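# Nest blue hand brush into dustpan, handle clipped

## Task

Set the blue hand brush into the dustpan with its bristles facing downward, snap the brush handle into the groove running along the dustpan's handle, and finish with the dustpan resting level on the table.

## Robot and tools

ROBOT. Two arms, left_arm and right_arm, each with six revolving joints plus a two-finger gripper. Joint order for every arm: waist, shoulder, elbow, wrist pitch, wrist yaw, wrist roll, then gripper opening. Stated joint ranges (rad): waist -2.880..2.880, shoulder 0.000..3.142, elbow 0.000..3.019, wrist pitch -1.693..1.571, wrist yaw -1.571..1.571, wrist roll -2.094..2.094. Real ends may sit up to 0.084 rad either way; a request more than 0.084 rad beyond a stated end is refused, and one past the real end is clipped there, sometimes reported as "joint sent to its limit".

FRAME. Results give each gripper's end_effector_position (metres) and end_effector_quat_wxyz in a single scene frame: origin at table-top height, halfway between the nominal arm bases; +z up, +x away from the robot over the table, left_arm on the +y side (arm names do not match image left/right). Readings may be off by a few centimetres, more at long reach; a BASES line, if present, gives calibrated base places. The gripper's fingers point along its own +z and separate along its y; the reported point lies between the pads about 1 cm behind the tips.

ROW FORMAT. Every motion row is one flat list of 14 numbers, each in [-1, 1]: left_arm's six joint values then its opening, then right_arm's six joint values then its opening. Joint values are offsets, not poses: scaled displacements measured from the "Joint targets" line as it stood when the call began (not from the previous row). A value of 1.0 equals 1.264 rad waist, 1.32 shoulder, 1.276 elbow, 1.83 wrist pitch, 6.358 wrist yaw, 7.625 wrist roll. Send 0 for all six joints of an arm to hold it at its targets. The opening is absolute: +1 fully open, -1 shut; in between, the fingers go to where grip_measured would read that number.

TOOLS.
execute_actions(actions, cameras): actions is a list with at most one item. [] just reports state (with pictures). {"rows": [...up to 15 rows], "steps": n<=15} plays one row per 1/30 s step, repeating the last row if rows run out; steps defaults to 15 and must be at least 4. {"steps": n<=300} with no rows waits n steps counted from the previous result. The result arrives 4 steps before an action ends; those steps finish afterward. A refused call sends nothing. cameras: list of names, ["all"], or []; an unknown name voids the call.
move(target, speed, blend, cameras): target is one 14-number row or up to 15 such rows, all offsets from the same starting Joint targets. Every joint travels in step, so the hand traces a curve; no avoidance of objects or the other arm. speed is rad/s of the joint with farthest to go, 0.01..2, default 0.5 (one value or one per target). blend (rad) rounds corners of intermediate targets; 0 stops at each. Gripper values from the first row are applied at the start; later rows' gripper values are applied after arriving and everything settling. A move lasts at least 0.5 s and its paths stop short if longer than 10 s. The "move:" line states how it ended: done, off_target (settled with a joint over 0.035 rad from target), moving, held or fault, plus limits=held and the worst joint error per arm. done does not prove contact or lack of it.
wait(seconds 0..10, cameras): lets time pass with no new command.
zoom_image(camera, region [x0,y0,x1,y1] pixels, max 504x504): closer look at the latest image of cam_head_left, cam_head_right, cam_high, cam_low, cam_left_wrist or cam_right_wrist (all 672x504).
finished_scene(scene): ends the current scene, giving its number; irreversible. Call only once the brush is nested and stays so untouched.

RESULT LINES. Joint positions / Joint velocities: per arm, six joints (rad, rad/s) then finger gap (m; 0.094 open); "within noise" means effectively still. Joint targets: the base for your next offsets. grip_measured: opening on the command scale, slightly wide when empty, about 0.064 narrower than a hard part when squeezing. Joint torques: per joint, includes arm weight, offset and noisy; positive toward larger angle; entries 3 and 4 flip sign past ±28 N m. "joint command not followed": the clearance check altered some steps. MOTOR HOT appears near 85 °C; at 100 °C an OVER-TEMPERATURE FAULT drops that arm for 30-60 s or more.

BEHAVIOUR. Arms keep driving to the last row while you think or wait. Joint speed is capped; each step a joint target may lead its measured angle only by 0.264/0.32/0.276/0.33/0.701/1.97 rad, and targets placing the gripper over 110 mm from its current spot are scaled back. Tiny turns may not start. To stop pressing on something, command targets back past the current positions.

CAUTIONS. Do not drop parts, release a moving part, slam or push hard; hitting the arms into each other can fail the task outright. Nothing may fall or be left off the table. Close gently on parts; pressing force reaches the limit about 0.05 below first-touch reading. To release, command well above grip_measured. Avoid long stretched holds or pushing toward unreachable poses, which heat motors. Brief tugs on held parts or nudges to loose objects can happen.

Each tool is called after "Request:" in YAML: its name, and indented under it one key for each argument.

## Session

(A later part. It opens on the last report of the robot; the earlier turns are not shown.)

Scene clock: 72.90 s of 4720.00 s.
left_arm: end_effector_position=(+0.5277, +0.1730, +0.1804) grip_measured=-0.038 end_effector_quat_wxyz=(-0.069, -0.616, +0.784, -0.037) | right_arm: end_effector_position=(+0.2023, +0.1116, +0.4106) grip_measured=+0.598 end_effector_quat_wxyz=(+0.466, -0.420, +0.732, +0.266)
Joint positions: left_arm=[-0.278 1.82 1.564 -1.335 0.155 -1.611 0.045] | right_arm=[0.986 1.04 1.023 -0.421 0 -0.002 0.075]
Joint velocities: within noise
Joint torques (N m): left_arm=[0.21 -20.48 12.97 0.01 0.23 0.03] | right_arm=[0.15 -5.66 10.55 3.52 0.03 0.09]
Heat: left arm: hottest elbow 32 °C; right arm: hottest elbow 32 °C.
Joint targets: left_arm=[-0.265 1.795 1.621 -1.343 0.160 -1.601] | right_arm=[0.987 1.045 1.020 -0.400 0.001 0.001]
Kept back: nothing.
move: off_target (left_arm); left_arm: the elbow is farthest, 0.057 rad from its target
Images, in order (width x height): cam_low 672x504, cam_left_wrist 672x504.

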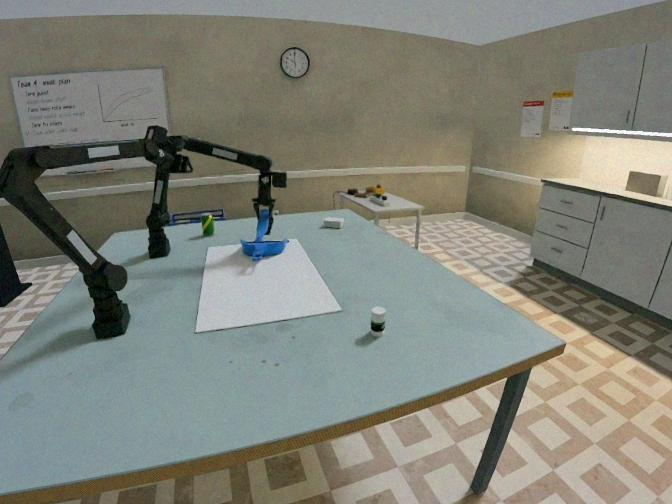

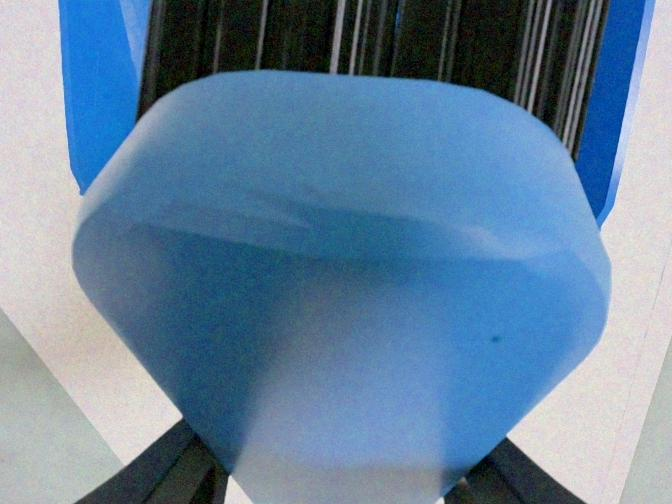

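Request:
execute_actions:
  actions: []
  cameras: ["cam_low", "cam_left_wrist"]

Scene clock: 74.07 s of 4720.00 s.
left_arm: end_effector_position=(+0.5276, +0.1730, +0.1805) grip_measured=-0.038 end_effector_quat_wxyz=(-0.069, -0.616, +0.784, -0.037) | right_arm: end_effector_position=(+0.2023, +0.1116, +0.4106) grip_measured=+0.598 end_effector_quat_wxyz=(+0.466, -0.420, +0.732, +0.266)
Joint positions: left_arm=[-0.278 1.82 1.564 -1.336 0.155 -1.61 0.045] | right_arm=[0.986 1.04 1.023 -0.421 0 -0.002 0.075]
Joint velocities: within noise
Joint torques (N m): left_arm=[0.79 -20.42 12.88 -0.17 0.22 0.03] | right_arm=[0.09 -5.66 10.51 3.49 0.02 0.1]
Heat: left arm: hottest elbow 32 °C; right arm: hottest elbow 32 °C.
Joint targets: left_arm=[-0.265 1.795 1.621 -1.344 0.159 -1.601] | right_arm=[0.987 1.045 1.020 -0.400 0.001 0.001]
Steps of this call (1-35: nothing new was sent). Readings (joint positions of left_arm | right_arm):
1: [-0.278 1.820 1.564 -1.335 0.155 -1.611] | [0.986 1.040 1.023 -0.421 0.000 -0.002]
2: [-0.278 1.820 1.564 -1.335 0.155 -1.611] | [0.986 1.040 1.023 -0.421 0.000 -0.002]
4: [-0.278 1.820 1.564 -1.335 0.155 -1.611] | [0.986 1.040 1.023 -0.421 0.000 -0.002]
8: [-0.278 1.820 1.564 -1.335 0.155 -1.610] | [0.986 1.040 1.023 -0.421 0.000 -0.002]
35: the state above
Images, in order (width x height): cam_low 672x504, cam_left_wrist 672x504.

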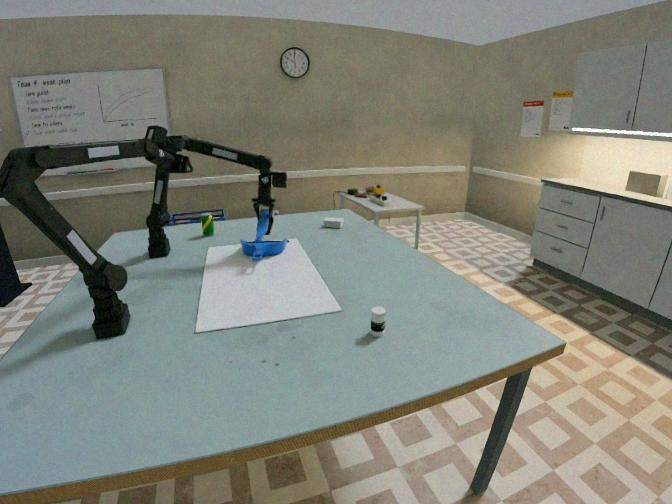

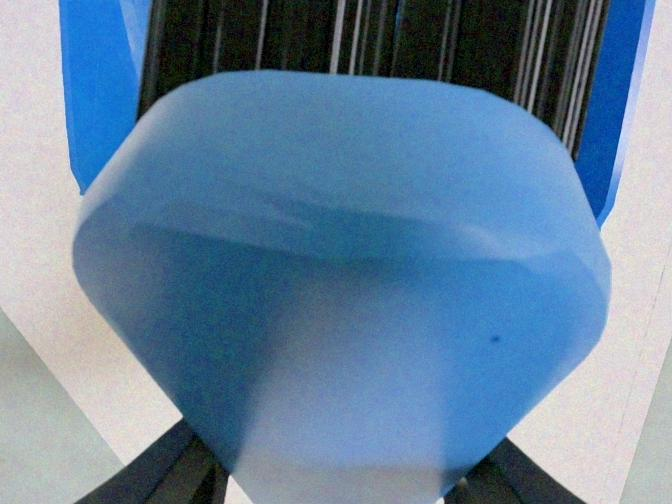

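Request:
move:
  target: [0,0,0,0,0,0,-1, 0,0.896,-0.151,0.984,0.2047,0,0.6]
  speed: 0.8
  cameras: ["cam_right_wrist", "cam_high"]

Scene clock: 77.30 s of 4720.00 s.
left_arm: end_effector_position=(+0.5276, +0.1730, +0.1805) grip_measured=-0.038 end_effector_quat_wxyz=(-0.069, -0.616, +0.784, -0.037) | right_arm: end_effector_position=(+0.3449, +0.0276, +0.0441) grip_measured=+0.599 end_effector_quat_wxyz=(+0.700, +0.087, +0.703, -0.095)
Joint positions: left_arm=[-0.278 1.82 1.564 -1.336 0.155 -1.61 0.045] | right_arm=[0.986 2.219 0.828 1.381 1.298 -0.002 0.075]
Joint velocities: within noise
Joint torques (N m): left_arm=[0.73 -19.84 12.72 0.03 0.23 0.02] | right_arm=[0.09 -14.74 3.45 2.82 0.13 0.09]
Heat: left arm: hottest elbow 33 °C; right arm: hottest elbow 32 °C.
Joint targets: left_arm=[-0.265 1.795 1.621 -1.344 0.159 -1.601] | right_arm=[0.987 2.228 0.828 1.401 1.302 0.001]
Kept back: nothing.
move: off_target (left_arm); left_arm: the elbow is farthest, 0.057 rad from its target
Images, in order (width x height): cam_high 672x504, cam_right_wrist 672x504.

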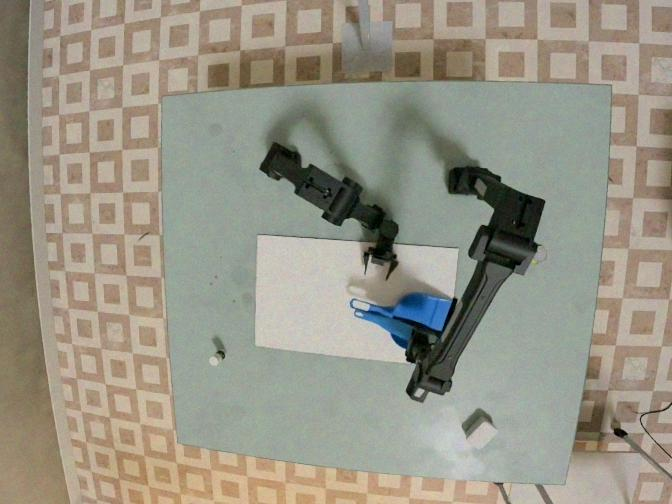

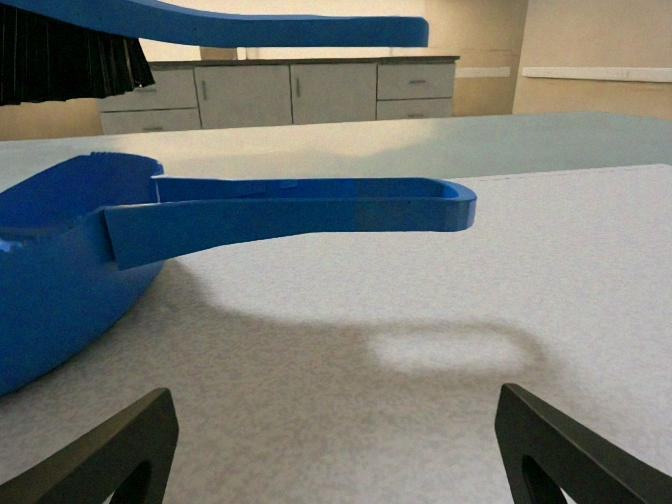

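Request:
zoom_image:
  camera: "cam_right_wrist"
  region: [0, 0, 504, 378]

Scaled by 1.000.

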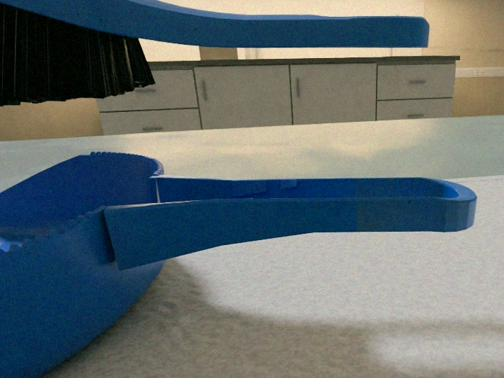

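Request:
zoom_image:
  camera: "cam_high"
  region: [330, 240, 480, 352]

Request:
execute_actions:
  actions: []
  cameras: ["cam_low", "cam_head_left", "cam_head_right"]

Request:
zoom_image:
  camera: "cam_low"
  region: [215, 195, 315, 270]

Scaled by 3.360 from the camera's 672x504 image, which has a finer 960x720 frame.

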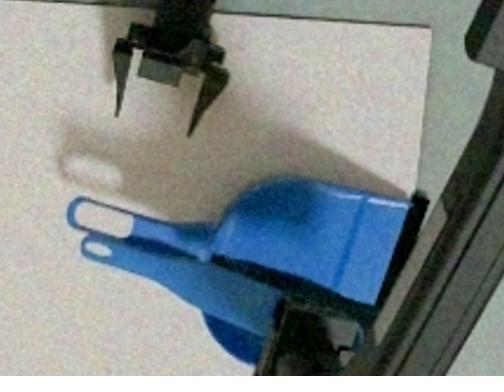

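Scene clock: 79.37 s of 4720.00 s.
left_arm: end_effector_position=(+0.5276, +0.1730, +0.1805) grip_measured=-0.038 end_effector_quat_wxyz=(-0.069, -0.616, +0.784, -0.037) | right_arm: end_effector_position=(+0.3449, +0.0275, +0.0442) grip_measured=+0.599 end_effector_quat_wxyz=(+0.700, +0.088, +0.703, -0.095)
Joint positions: left_arm=[-0.278 1.82 1.564 -1.336 0.155 -1.61 0.045] | right_arm=[0.986 2.219 0.828 1.382 1.299 -0.002 0.075]
Joint velocities: within noise
Joint torques (N m): left_arm=[0.97 -19.9 12.92 -0.06 0.23 0.03] | right_arm=[0.15 -14.74 3.45 2.84 0.13 0.1]
Heat: left arm: hottest elbow 33 °C; right arm: hottest elbow 32 °C.
Joint targets: left_arm=[-0.265 1.795 1.621 -1.344 0.159 -1.601] | right_arm=[0.987 2.228 0.828 1.401 1.302 0.001]
Steps of this call (1-62: nothing new was sent). Readings (joint positions of left_arm | right_arm):
1: [-0.278 1.820 1.564 -1.336 0.155 -1.610] | [0.986 2.219 0.828 1.381 1.299 -0.002]
2: [-0.278 1.820 1.564 -1.336 0.155 -1.610] | [0.986 2.219 0.828 1.381 1.299 -0.002]
4: [-0.278 1.820 1.564 -1.336 0.155 -1.610] | [0.986 2.219 0.828 1.381 1.299 -0.002]
8: [-0.278 1.820 1.564 -1.336 0.155 -1.610] | [0.986 2.219 0.828 1.382 1.299 -0.002]
62: the state above
Images, in order (width x height): cam_head_left 672x504, cam_head_right 672x504, cam_low 672x504.

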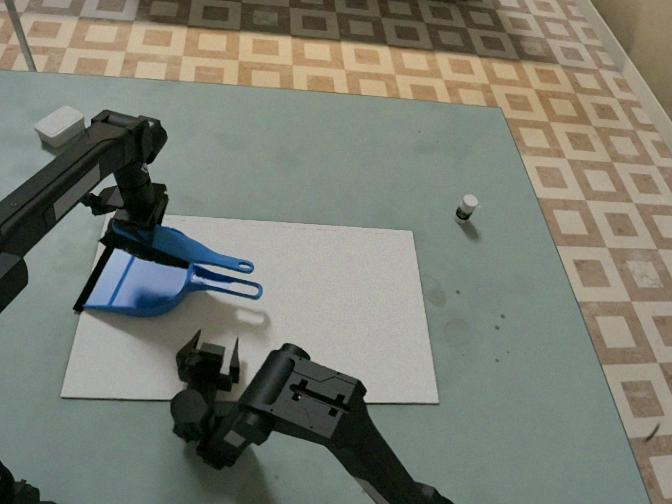

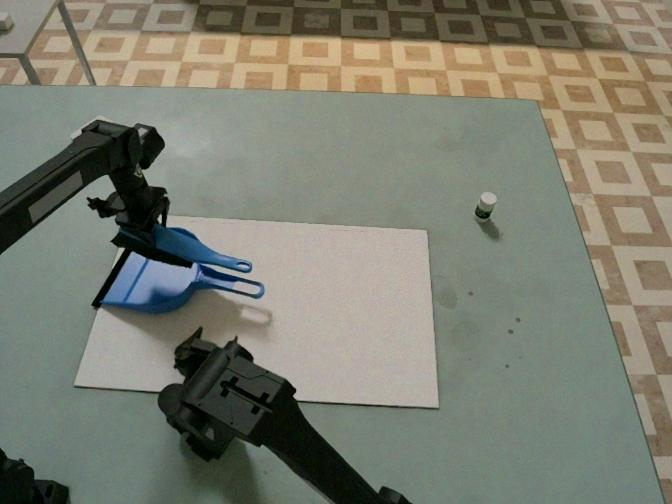

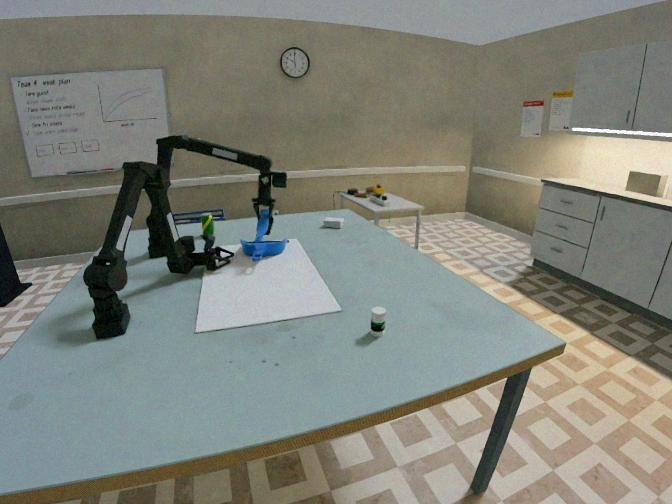

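Scaled by 5.040 from the camera's 672x504 image, which has a finer 960x720 frame.

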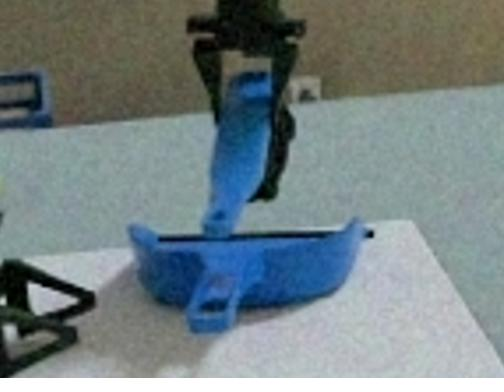

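Request:
zoom_image:
  camera: "cam_head_left"
  region: [70, 200, 280, 330]

Request:
zoom_image:
  camera: "cam_head_right"
  region: [80, 200, 290, 330]

Scaled by 2.400 from the camera's 672x504 image, which has a finer 960x720 frame.

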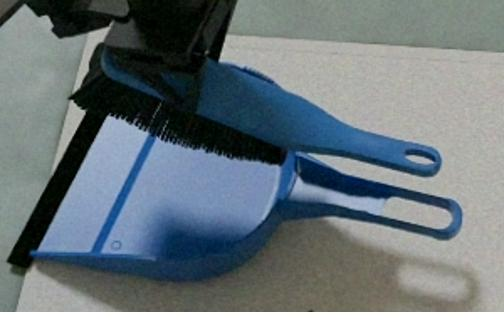

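Scaled by 2.400 from the camera's 672x504 image, which has a finer 960x720 frame.

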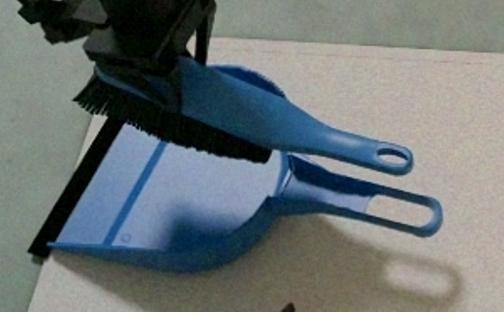

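Request:
zoom_image:
  camera: "cam_head_left"
  region: [160, 235, 280, 325]

Request:
zoom_image:
  camera: "cam_head_right"
  region: [165, 235, 285, 325]

Scaled by 4.200 from the camera's 672x504 image, which has a finer 960x720 frame.

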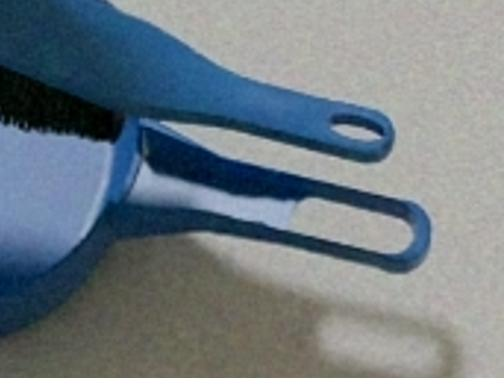

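Scaled by 4.200 from the camera's 672x504 image, which has a finer 960x720 frame.

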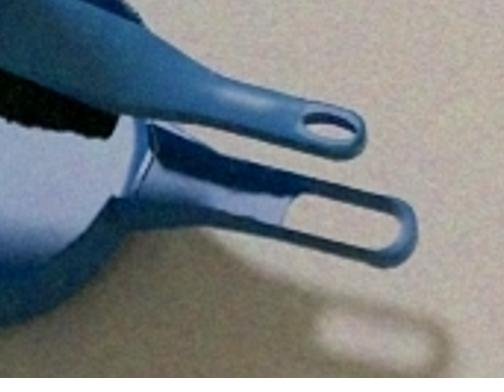

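Request:
move:
  target: [0,0,0,0,0,0,-1, 0,-0.896,0.1505,-0.984,-0.2048,0,0.6]
  speed: 0.9
  cameras: []

Request:
move:
  target: [0,0,0,0,0,0,-1, -0.381,0.477,0.415,-0.352,0,0,0.6]
  speed: 0.8
  cameras: ["cam_right_wrist"]

Scene clock: 85.03 s of 4720.00 s.
left_arm: end_effector_position=(+0.5276, +0.1730, +0.1805) grip_measured=-0.038 end_effector_quat_wxyz=(-0.069, -0.616, +0.784, -0.037) | right_arm: end_effector_position=(+0.2015, +0.1091, +0.3911) grip_measured=+0.599 end_effector_quat_wxyz=(+0.463, -0.420, +0.735, +0.263)
Joint positions: left_arm=[-0.278 1.82 1.564 -1.336 0.155 -1.61 0.045] | right_arm=[0.986 1.038 0.976 -0.386 0.004 -0.002 0.075]
Joint velocities: within noise
Joint torques (N m): left_arm=[1.03 -20.78 13.01 -0.08 0.23 0.05] | right_arm=[0.09 -5.42 14.13 1.95 -0.15 0.09]
Heat: left arm: hottest elbow 33 °C; right arm: hottest elbow 32 °C.
Joint targets: left_arm=[-0.265 1.795 1.621 -1.344 0.159 -1.601] | right_arm=[0.987 1.045 1.020 -0.400 0.000 0.001]
Kept back: nothing.
move: off_target (left_arm, right_arm); left_arm: the elbow is farthest, 0.057 rad from its target; right_arm: the elbow is farthest, 0.044 rad from its target
No camera images: "cameras" was empty.

Scene clock: 86.67 s of 4720.00 s.
left_arm: end_effector_position=(+0.5276, +0.1730, +0.1805) grip_measured=-0.038 end_effector_quat_wxyz=(-0.069, -0.616, +0.784, -0.037) | right_arm: end_effector_position=(+0.4570, -0.0027, +0.2373) grip_measured=+0.599 end_effector_quat_wxyz=(+0.178, -0.269, +0.945, +0.049)
Joint positions: left_arm=[-0.278 1.82 1.564 -1.336 0.155 -1.61 0.045] | right_arm=[0.499 1.671 1.503 -1.031 0.002 -0.002 0.075]
Joint velocities: within noise
Joint torques (N m): left_arm=[0.44 -20.31 12.93 0.01 0.23 0.03] | right_arm=[0.44 -15.74 13.49 0.87 -0.1 0.1]
Heat: left arm: hottest elbow 33 °C; right arm: hottest elbow 32 °C.
Joint targets: left_arm=[-0.265 1.795 1.621 -1.344 0.159 -1.601] | right_arm=[0.506 1.675 1.549 -1.044 0.000 0.001]
Kept back: nothing.
move: off_target (left_arm, right_arm); left_arm: the elbow is farthest, 0.057 rad from its target; right_arm: the elbow is farthest, 0.047 rad from its target
Images, in order (width x height): cam_right_wrist 672x504.

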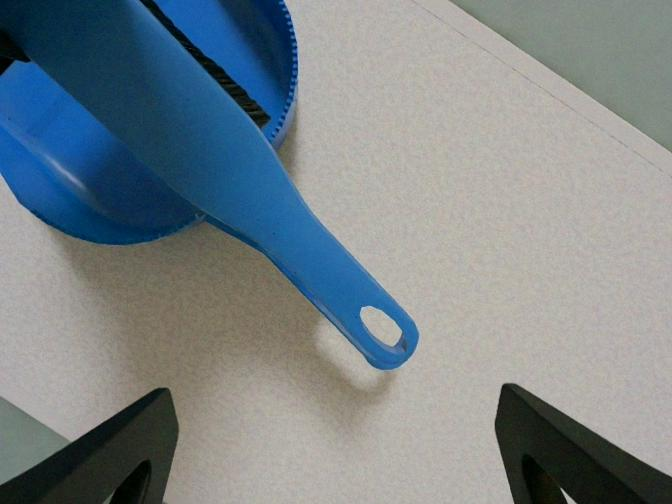

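Request:
zoom_image:
  camera: "cam_right_wrist"
  region: [180, 130, 440, 390]

Scaled by 1.938 from the camera's 672x504 image, which has a finer 960x720 frame.

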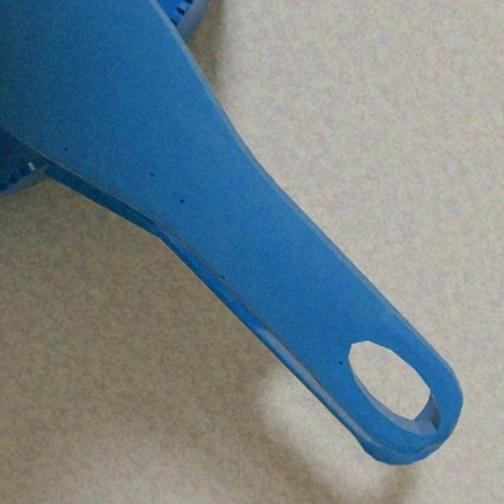

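Request:
move:
  target: [0.0091,-0.0114,-0.1262,0.0694,0,0,-1, 0,0,0,0,0,0,0.6]
  speed: 0.25
  cameras: ["cam_right_wrist", "cam_head_left"]

Scene clock: 93.47 s of 4720.00 s.
left_arm: end_effector_position=(+0.5189, +0.1814, +0.1494) grip_measured=-0.038 end_effector_quat_wxyz=(-0.063, -0.619, +0.781, -0.045) | right_arm: end_effector_position=(+0.4570, -0.0027, +0.2373) grip_measured=+0.599 end_effector_quat_wxyz=(+0.178, -0.269, +0.945, +0.049)
Joint positions: left_arm=[-0.268 1.805 1.458 -1.225 0.156 -1.61 0.045] | right_arm=[0.499 1.671 1.503 -1.031 0.002 -0.002 0.075]
Joint velocities: within noise
Joint torques (N m): left_arm=[0.73 -19.78 8.29 0.68 0.16 0.02] | right_arm=[0.5 -15.79 13.49 0.88 -0.09 0.1]
Heat: left arm: hottest elbow 34 °C; right arm: hottest elbow 33 °C.
Joint targets: left_arm=[-0.254 1.780 1.460 -1.217 0.160 -1.601] | right_arm=[0.506 1.675 1.549 -1.044 0.000 0.001]
Kept back: nothing.
move: off_target (right_arm); right_arm: the elbow is farthest, 0.046 rad from its target
Images, in order (width x height): cam_head_left 672x504, cam_right_wrist 672x504.

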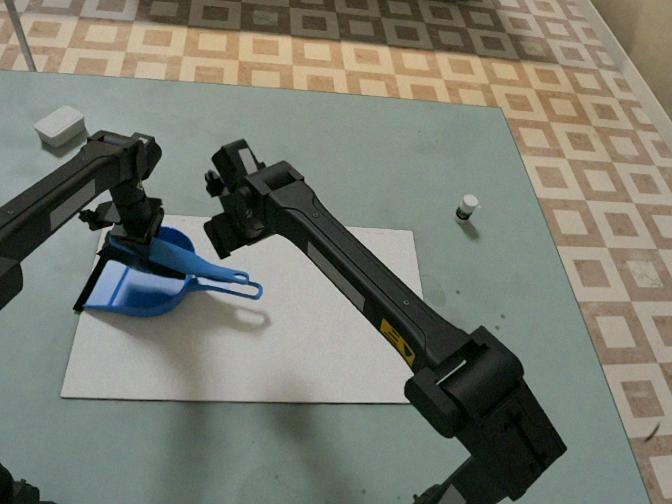

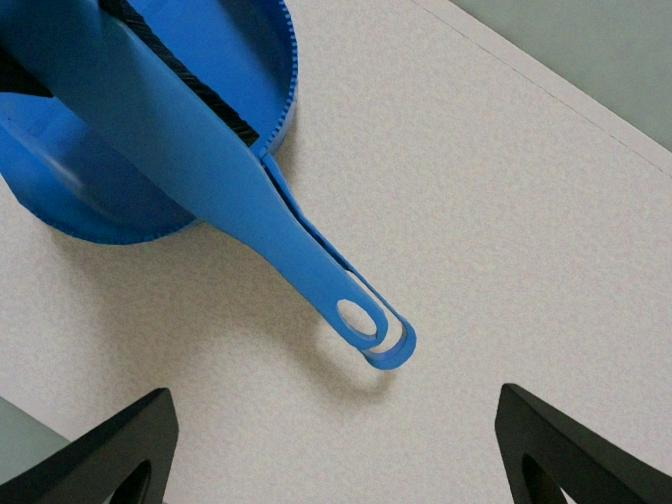

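Request:
zoom_image:
  camera: "cam_right_wrist"
  region: [180, 130, 440, 390]

Request:
zoom_image:
  camera: "cam_head_left"
  region: [160, 235, 280, 325]

Scaled by 1.938 from the camera's 672x504 image, which has a finer 960x720 frame.

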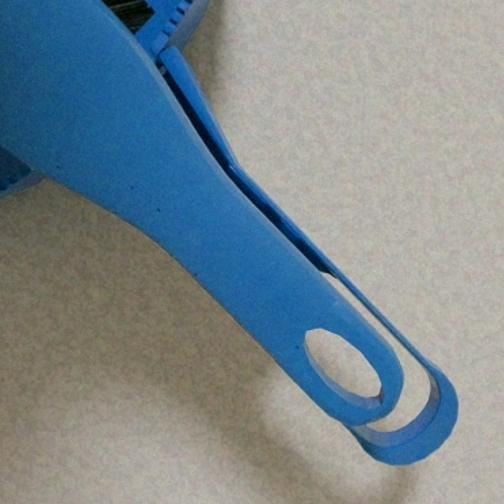

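Scaled by 4.200 from the camera's 672x504 image, which has a finer 960x720 frame.

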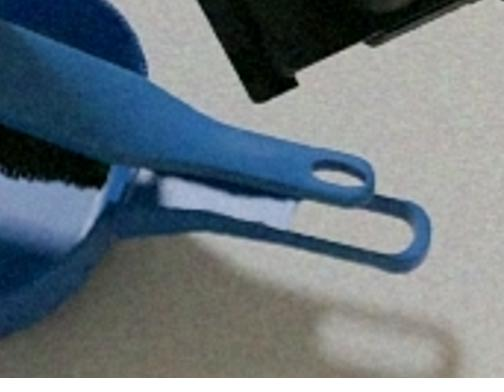

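Request:
zoom_image:
  camera: "cam_right_wrist"
  region: [150, 40, 330, 240]

Scaled by 2.520 from the camera's 672x504 image, which has a finer 960x720 frame.

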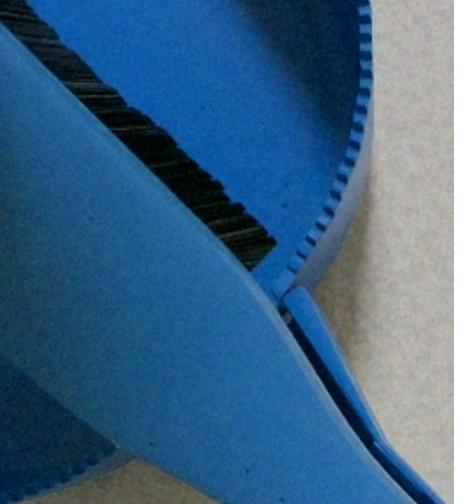

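Request:
zoom_image:
  camera: "cam_right_wrist"
  region: [240, 180, 420, 380]

Scaled by 2.520 from the camera's 672x504 image, which has a finer 960x720 frame.

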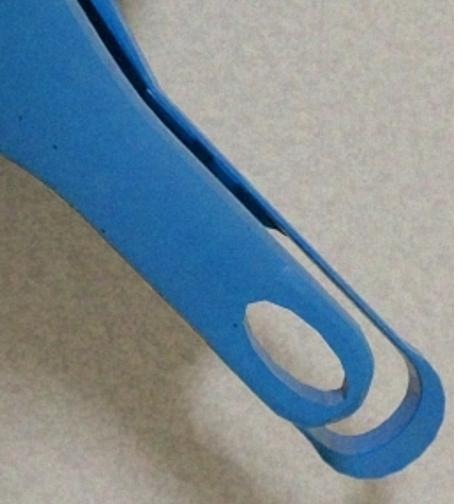

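Request:
move:
  target: [0.004,0.0371,-0.0431,0.0361,0,0,-1, 0,0,0,0,0,0,0.6]
  speed: 0.15
  cameras: ["cam_right_wrist", "cam_head_left"]

Request:
zoom_image:
  camera: "cam_right_wrist"
  region: [180, 130, 440, 390]

Scene clock: 97.50 s of 4720.00 s.
left_arm: end_effector_position=(+0.5147, +0.1858, +0.1188) grip_measured=-0.038 end_effector_quat_wxyz=(-0.067, -0.622, +0.779, -0.042) | right_arm: end_effector_position=(+0.4570, -0.0027, +0.2373) grip_measured=+0.599 end_effector_quat_wxyz=(+0.178, -0.269, +0.945, +0.049)
Joint positions: left_arm=[-0.261 1.828 1.404 -1.159 0.157 -1.61 0.045] | right_arm=[0.499 1.671 1.503 -1.031 0.002 -0.002 0.075]
Joint velocities: within noise
Joint torques (N m): left_arm=[0.44 -17.96 7.75 0.65 0.17 0.02] | right_arm=[0.38 -15.74 13.48 0.87 -0.1 0.1]
Heat: left arm: hottest elbow 33 °C; right arm: hottest elbow 34 °C.
Joint targets: left_arm=[-0.249 1.829 1.405 -1.151 0.160 -1.601] | right_arm=[0.506 1.675 1.549 -1.044 0.000 0.001]
Kept back: nothing.
move: off_target (right_arm); right_arm: the elbow is farthest, 0.046 rad from its target
Images, in order (width x height): cam_head_left 672x504, cam_right_wrist 672x504.

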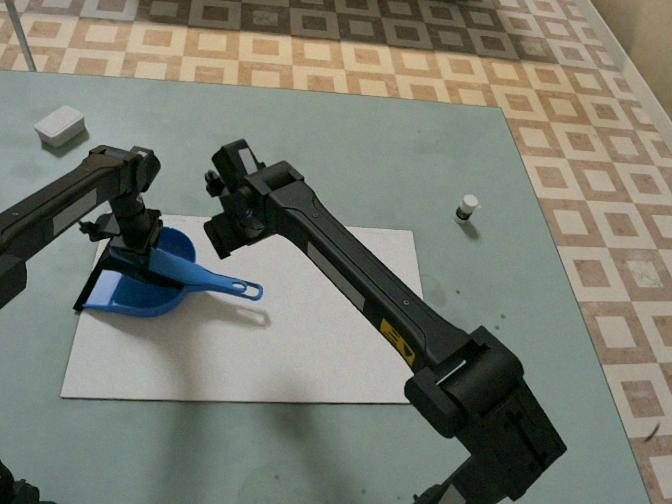

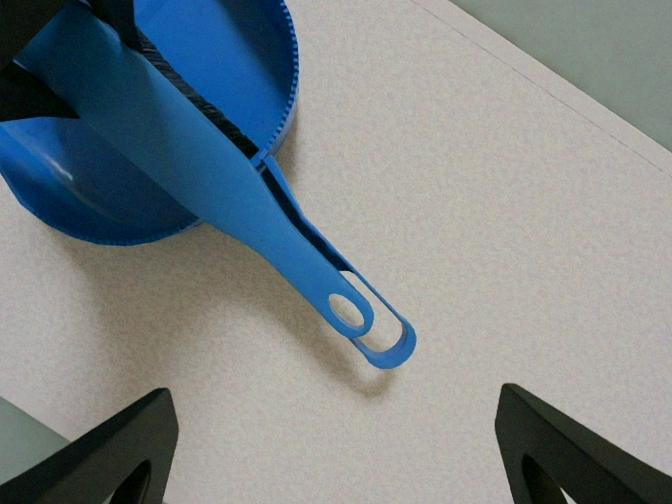

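Scaled by 1.938 from the camera's 672x504 image, which has a finer 960x720 frame.

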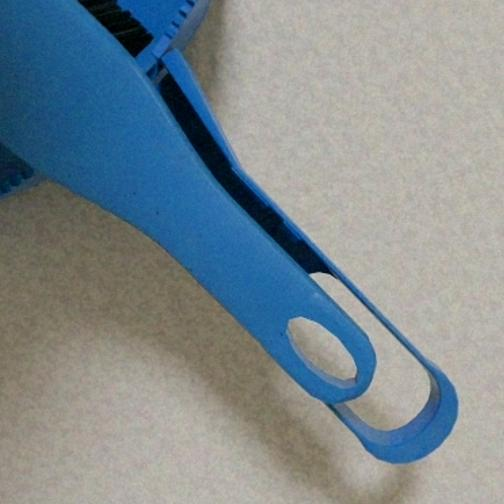

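Request:
zoom_image:
  camera: "cam_right_wrist"
  region: [240, 180, 420, 380]

Request:
zoom_image:
  camera: "cam_right_wrist"
  region: [150, 60, 330, 260]

Scaled by 2.520 from the camera's 672x504 image, which has a finer 960x720 frame.

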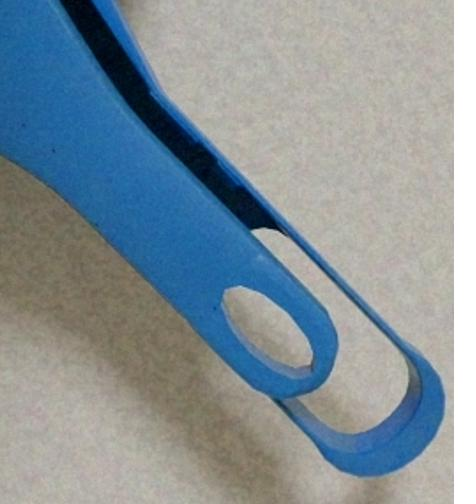

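Scaled by 2.520 from the camera's 672x504 image, which has a finer 960x720 frame.

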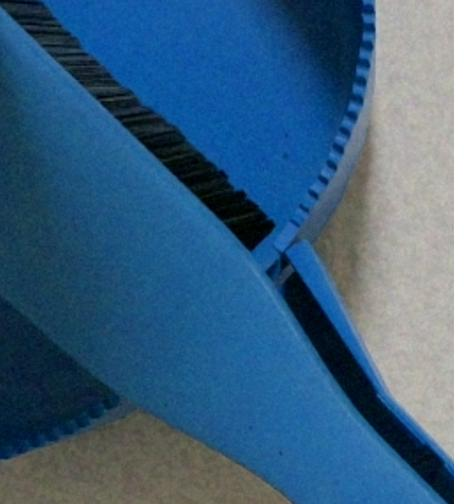

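Request:
zoom_image:
  camera: "cam_head_left"
  region: [160, 235, 280, 325]

Request:
zoom_image:
  camera: "cam_head_left"
  region: [70, 215, 210, 320]

Scaled by 4.200 from the camera's 672x504 image, which has a finer 960x720 frame.

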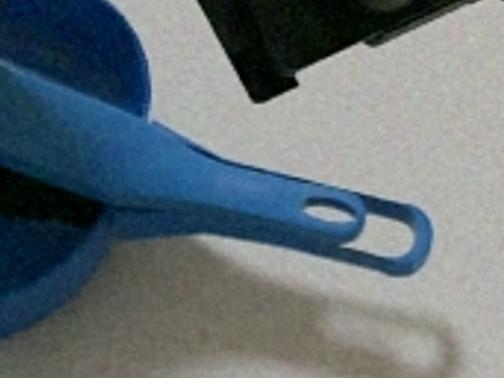

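Scaled by 3.600 from the camera's 672x504 image, which has a finer 960x720 frame.

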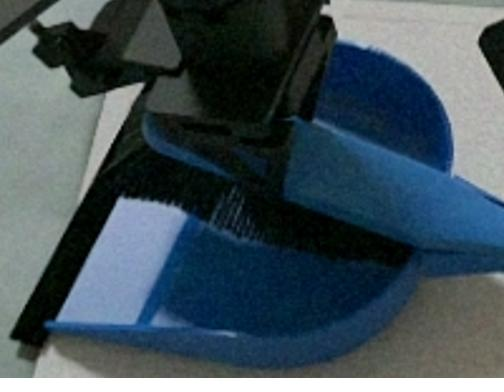

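Request:
move:
  target: [0,0,0,0.0055,0,0,-1, 0,0,0,0,0,0,0.6]
  speed: 0.15
  cameras: ["cam_right_wrist"]

Request:
zoom_image:
  camera: "cam_right_wrist"
  region: [240, 180, 420, 380]

Scene clock: 100.53 s of 4720.00 s.
left_arm: end_effector_position=(+0.5163, +0.1854, +0.1188) grip_measured=-0.038 end_effector_quat_wxyz=(-0.065, -0.620, +0.780, -0.045) | right_arm: end_effector_position=(+0.4570, -0.0027, +0.2373) grip_measured=+0.599 end_effector_quat_wxyz=(+0.178, -0.269, +0.945, +0.049)
Joint positions: left_arm=[-0.261 1.828 1.404 -1.152 0.157 -1.606 0.045] | right_arm=[0.499 1.671 1.503 -1.031 0.002 -0.002 0.075]
Joint velocities: within noise
Joint torques (N m): left_arm=[0.32 -18.43 7.83 0.91 0.19 0] | right_arm=[0.44 -15.68 13.48 0.87 -0.1 0.09]
Heat: left arm: hottest elbow 33 °C; right arm: hottest elbow 34 °C.
Joint targets: left_arm=[-0.249 1.829 1.405 -1.140 0.160 -1.601] | right_arm=[0.506 1.675 1.549 -1.044 0.000 0.001]
Kept back: nothing.
move: off_target (right_arm); right_arm: the elbow is farthest, 0.046 rad from its target
Images, in order (width x height): cam_right_wrist 672x504.

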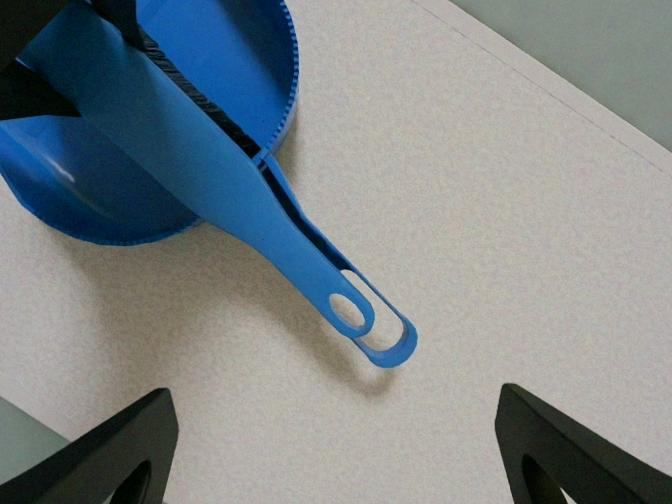

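Scaled by 2.520 from the camera's 672x504 image, which has a finer 960x720 frame.

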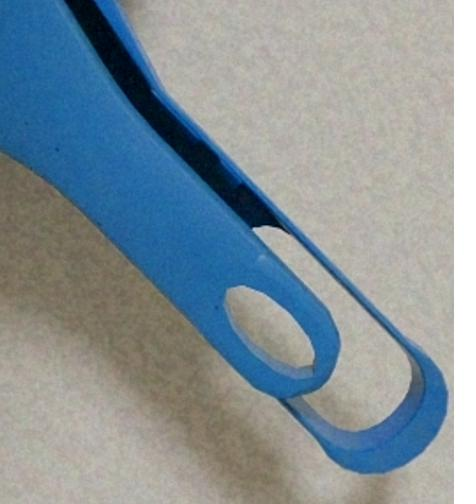

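Request:
zoom_image:
  camera: "cam_right_wrist"
  region: [310, 250, 430, 380]

Request:
zoom_image:
  camera: "cam_right_wrist"
  region: [230, 130, 350, 260]

Scaled by 3.877 from the camera's 672x504 image, which has a finer 960x720 frame.

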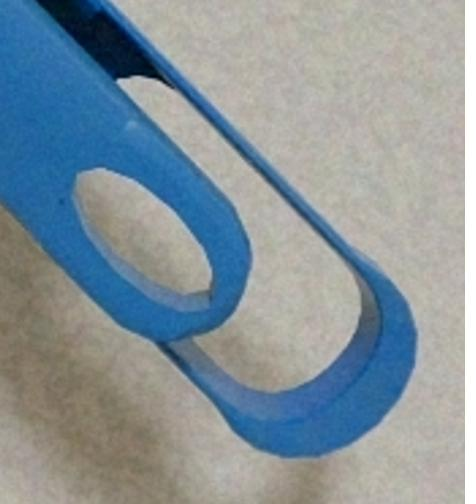

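Scaled by 3.877 from the camera's 672x504 image, which has a finer 960x720 frame.

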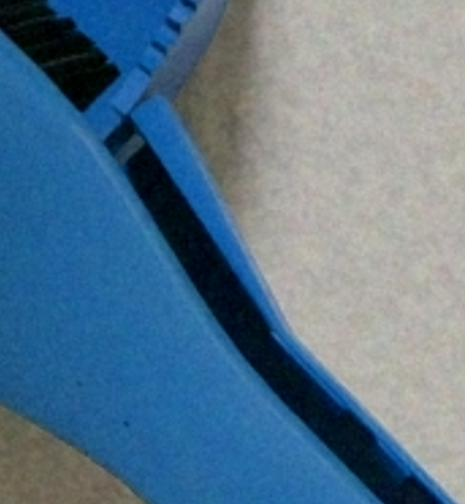

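Request:
move:
  target: [0,0,0,0.0044,0,-0.00315,-1, 0,0,0,0,0,0,0.6]
  speed: 0.15
  cameras: ["cam_right_wrist"]

Request:
zoom_image:
  camera: "cam_right_wrist"
  region: [310, 250, 430, 380]

Request:
zoom_image:
  camera: "cam_right_wrist"
  region: [230, 130, 350, 260]

Scene clock: 103.10 s of 4720.00 s.
left_arm: end_effector_position=(+0.5188, +0.1847, +0.1188) grip_measured=-0.038 end_effector_quat_wxyz=(-0.062, -0.623, +0.778, -0.049) | right_arm: end_effector_position=(+0.4570, -0.0027, +0.2373) grip_measured=+0.599 end_effector_quat_wxyz=(+0.178, -0.269, +0.945, +0.049)
Joint positions: left_arm=[-0.261 1.828 1.404 -1.142 0.157 -1.613 0.045] | right_arm=[0.499 1.671 1.503 -1.031 0.002 -0.002 0.075]
Joint velocities: within noise
Joint torques (N m): left_arm=[0.44 -17.49 7.91 0.68 0.11 -0.18] | right_arm=[0.5 -15.74 13.5 0.87 -0.1 0.09]
Heat: left arm: hottest elbow 33 °C; right arm: hottest elbow 34 °C.
Joint targets: left_arm=[-0.249 1.829 1.405 -1.132 0.160 -1.625] | right_arm=[0.506 1.675 1.549 -1.044 0.000 0.001]
Kept back: nothing.
move: off_target (right_arm); right_arm: the elbow is farthest, 0.046 rad from its target
Images, in order (width x height): cam_right_wrist 672x504.

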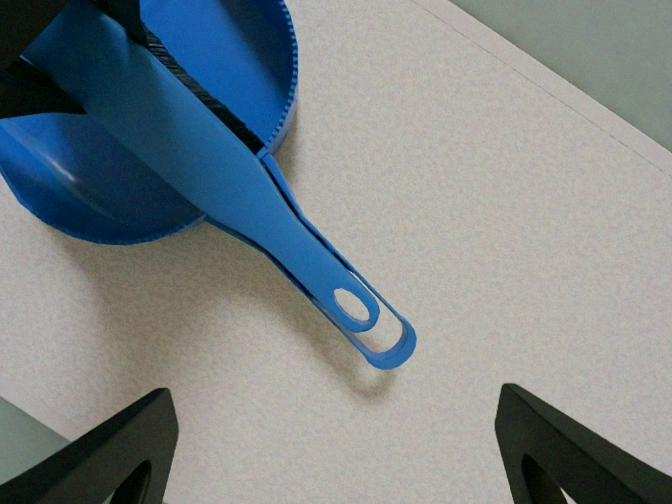

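Scaled by 3.877 from the camera's 672x504 image, which has a finer 960x720 frame.

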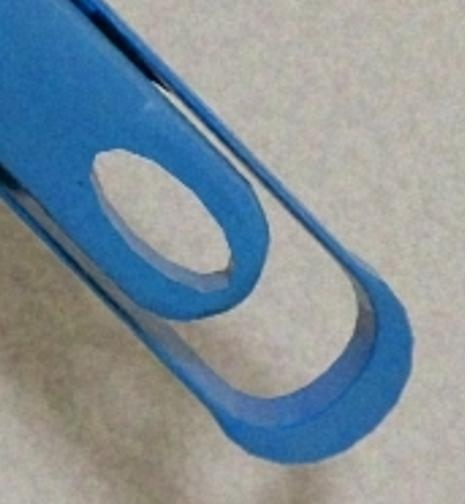

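Scaled by 3.877 from the camera's 672x504 image, which has a finer 960x720 frame.

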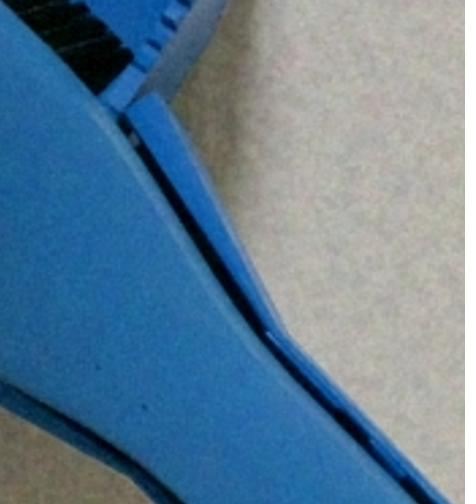

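Request:
zoom_image:
  camera: "cam_right_wrist"
  region: [160, 160, 300, 300]

Scaled by 3.600 from the camera's 672x504 image, which has a finer 960x720 frame.

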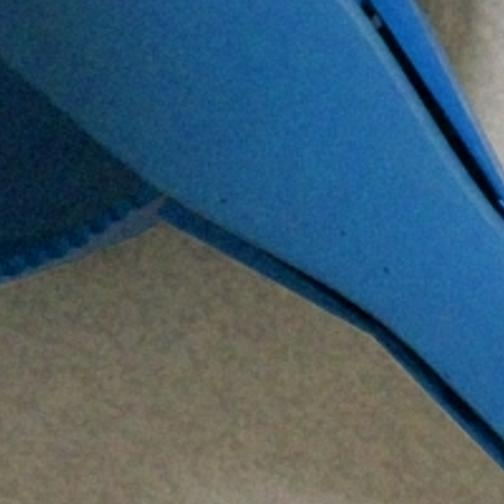

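Request:
move:
  target: [0,0,0,0,0,0,-1, 0.3805,-0.4773,-0.4146,0.3519,0,0,0.6]
  speed: 0.9
  cameras: []

Request:
move:
  target: [0,0,0,0,0,0,-1, 0,0.896,-0.151,0.984,0.2047,0,0.6]
  speed: 0.9
  cameras: ["cam_right_wrist"]

Scene clock: 105.57 s of 4720.00 s.
left_arm: end_effector_position=(+0.5188, +0.1847, +0.1188) grip_measured=-0.038 end_effector_quat_wxyz=(-0.062, -0.623, +0.778, -0.049) | right_arm: end_effector_position=(+0.2033, +0.1112, +0.4103) grip_measured=+0.599 end_effector_quat_wxyz=(+0.466, -0.419, +0.733, +0.265)
Joint positions: left_arm=[-0.261 1.828 1.404 -1.142 0.157 -1.614 0.045] | right_arm=[0.984 1.041 1.023 -0.422 0.001 -0.002 0.075]
Joint velocities: within noise
Joint torques (N m): left_arm=[0.38 -18.08 7.88 0.77 0.13 -0.17] | right_arm=[0.15 -5.83 10.48 3.52 -0.04 0.09]
Heat: left arm: hottest elbow 33 °C; right arm: hottest elbow 35 °C.
Joint targets: left_arm=[-0.249 1.829 1.405 -1.132 0.160 -1.625] | right_arm=[0.987 1.045 1.020 -0.400 0.000 0.001]
Kept back: nothing.
move: done
No camera images: "cameras" was empty.

Scene clock: 108.33 s of 4720.00 s.
left_arm: end_effector_position=(+0.5188, +0.1847, +0.1188) grip_measured=-0.038 end_effector_quat_wxyz=(-0.062, -0.623, +0.778, -0.049) | right_arm: end_effector_position=(+0.3455, +0.0267, +0.0439) grip_measured=+0.599 end_effector_quat_wxyz=(+0.700, +0.088, +0.703, -0.096)
Joint positions: left_arm=[-0.261 1.828 1.404 -1.142 0.157 -1.614 0.045] | right_arm=[0.984 2.219 0.827 1.381 1.298 -0.002 0.075]
Joint velocities: within noise
Joint torques (N m): left_arm=[0.15 -17.85 7.91 0.75 0.18 -0.16] | right_arm=[0.15 -14.86 3.49 2.86 0.14 0.09]
Heat: left arm: hottest elbow 33 °C; right arm: hottest elbow 34 °C.
Joint targets: left_arm=[-0.249 1.829 1.405 -1.132 0.160 -1.625] | right_arm=[0.987 2.228 0.828 1.401 1.302 0.001]
Kept back: nothing.
move: done
Images, in order (width x height): cam_right_wrist 672x504.

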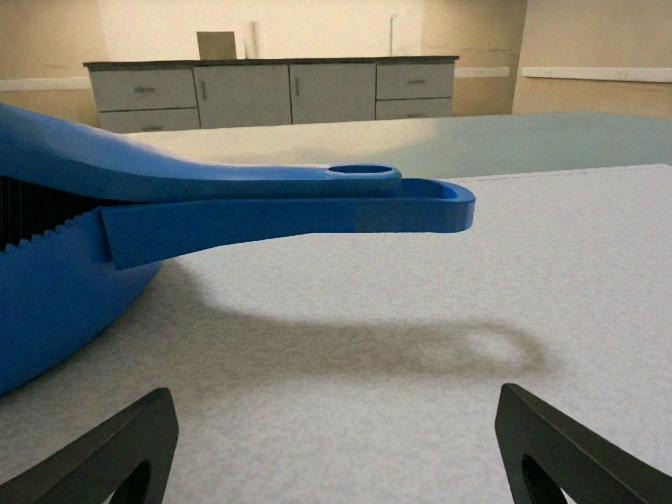

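Request:
zoom_image:
  camera: "cam_right_wrist"
  region: [290, 130, 500, 260]

Request:
zoom_image:
  camera: "cam_right_wrist"
  region: [0, 80, 300, 310]

Scaled by 2.400 from the camera's 672x504 image, which has a finer 960x720 frame.

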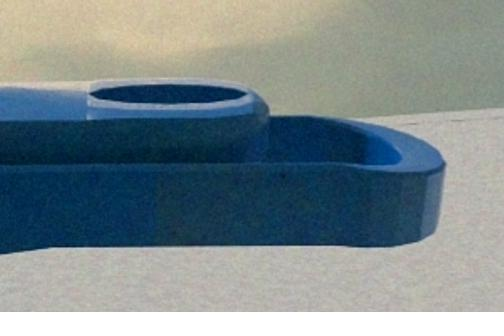

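Scaled by 1.680 from the camera's 672x504 image, which has a finer 960x720 frame.

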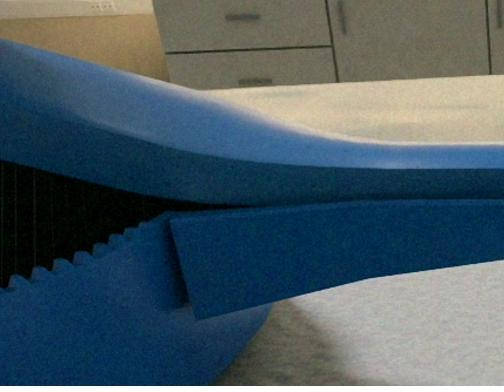

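Request:
move:
  target: [0,0.0064,-0.0078,0.0082,0,0,-1, 0,0,0,0,0,0,0.6]
  speed: 0.1
  cameras: ["cam_right_wrist"]

Request:
zoom_image:
  camera: "cam_right_wrist"
  region: [290, 130, 500, 260]

Request:
zoom_image:
  camera: "cam_right_wrist"
  region: [0, 80, 300, 310]

Scene clock: 110.17 s of 4720.00 s.
left_arm: end_effector_position=(+0.5188, +0.1847, +0.1155) grip_measured=-0.038 end_effector_quat_wxyz=(-0.060, -0.623, +0.778, -0.051) | right_arm: end_effector_position=(+0.3455, +0.0267, +0.0439) grip_measured=+0.599 end_effector_quat_wxyz=(+0.700, +0.088, +0.703, -0.096)
Joint positions: left_arm=[-0.261 1.829 1.396 -1.127 0.158 -1.614 0.045] | right_arm=[0.984 2.219 0.827 1.382 1.298 -0.002 0.075]
Joint velocities: within noise
Joint torques (N m): left_arm=[0.97 -17.32 7.72 0.7 0.15 -0.16] | right_arm=[0.26 -14.86 3.48 2.84 0.14 0.09]
Heat: left arm: hottest elbow 33 °C; right arm: hottest elbow 34 °C.
Joint targets: left_arm=[-0.249 1.837 1.395 -1.117 0.160 -1.625] | right_arm=[0.987 2.228 0.828 1.401 1.301 0.001]
Kept back: nothing.
move: done
Images, in order (width x height): cam_right_wrist 672x504.

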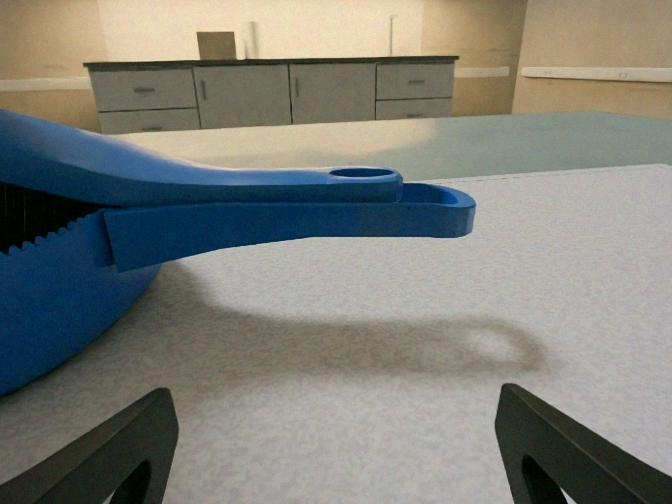

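Scaled by 2.400 from the camera's 672x504 image, which has a finer 960x720 frame.

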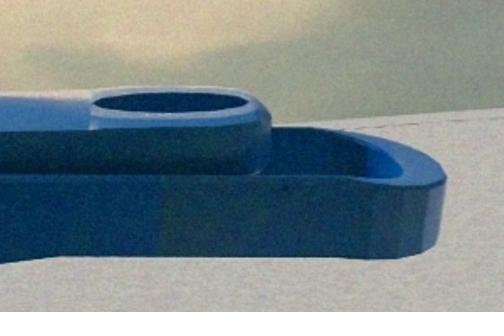

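Scaled by 1.680 from the camera's 672x504 image, which has a finer 960x720 frame.

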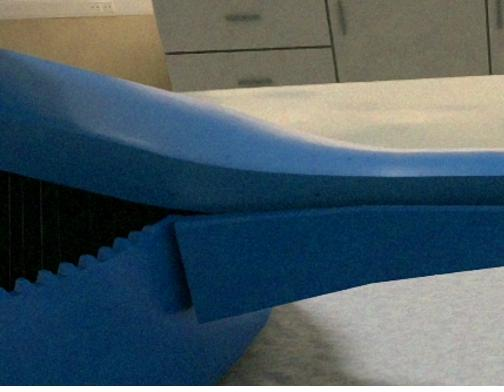

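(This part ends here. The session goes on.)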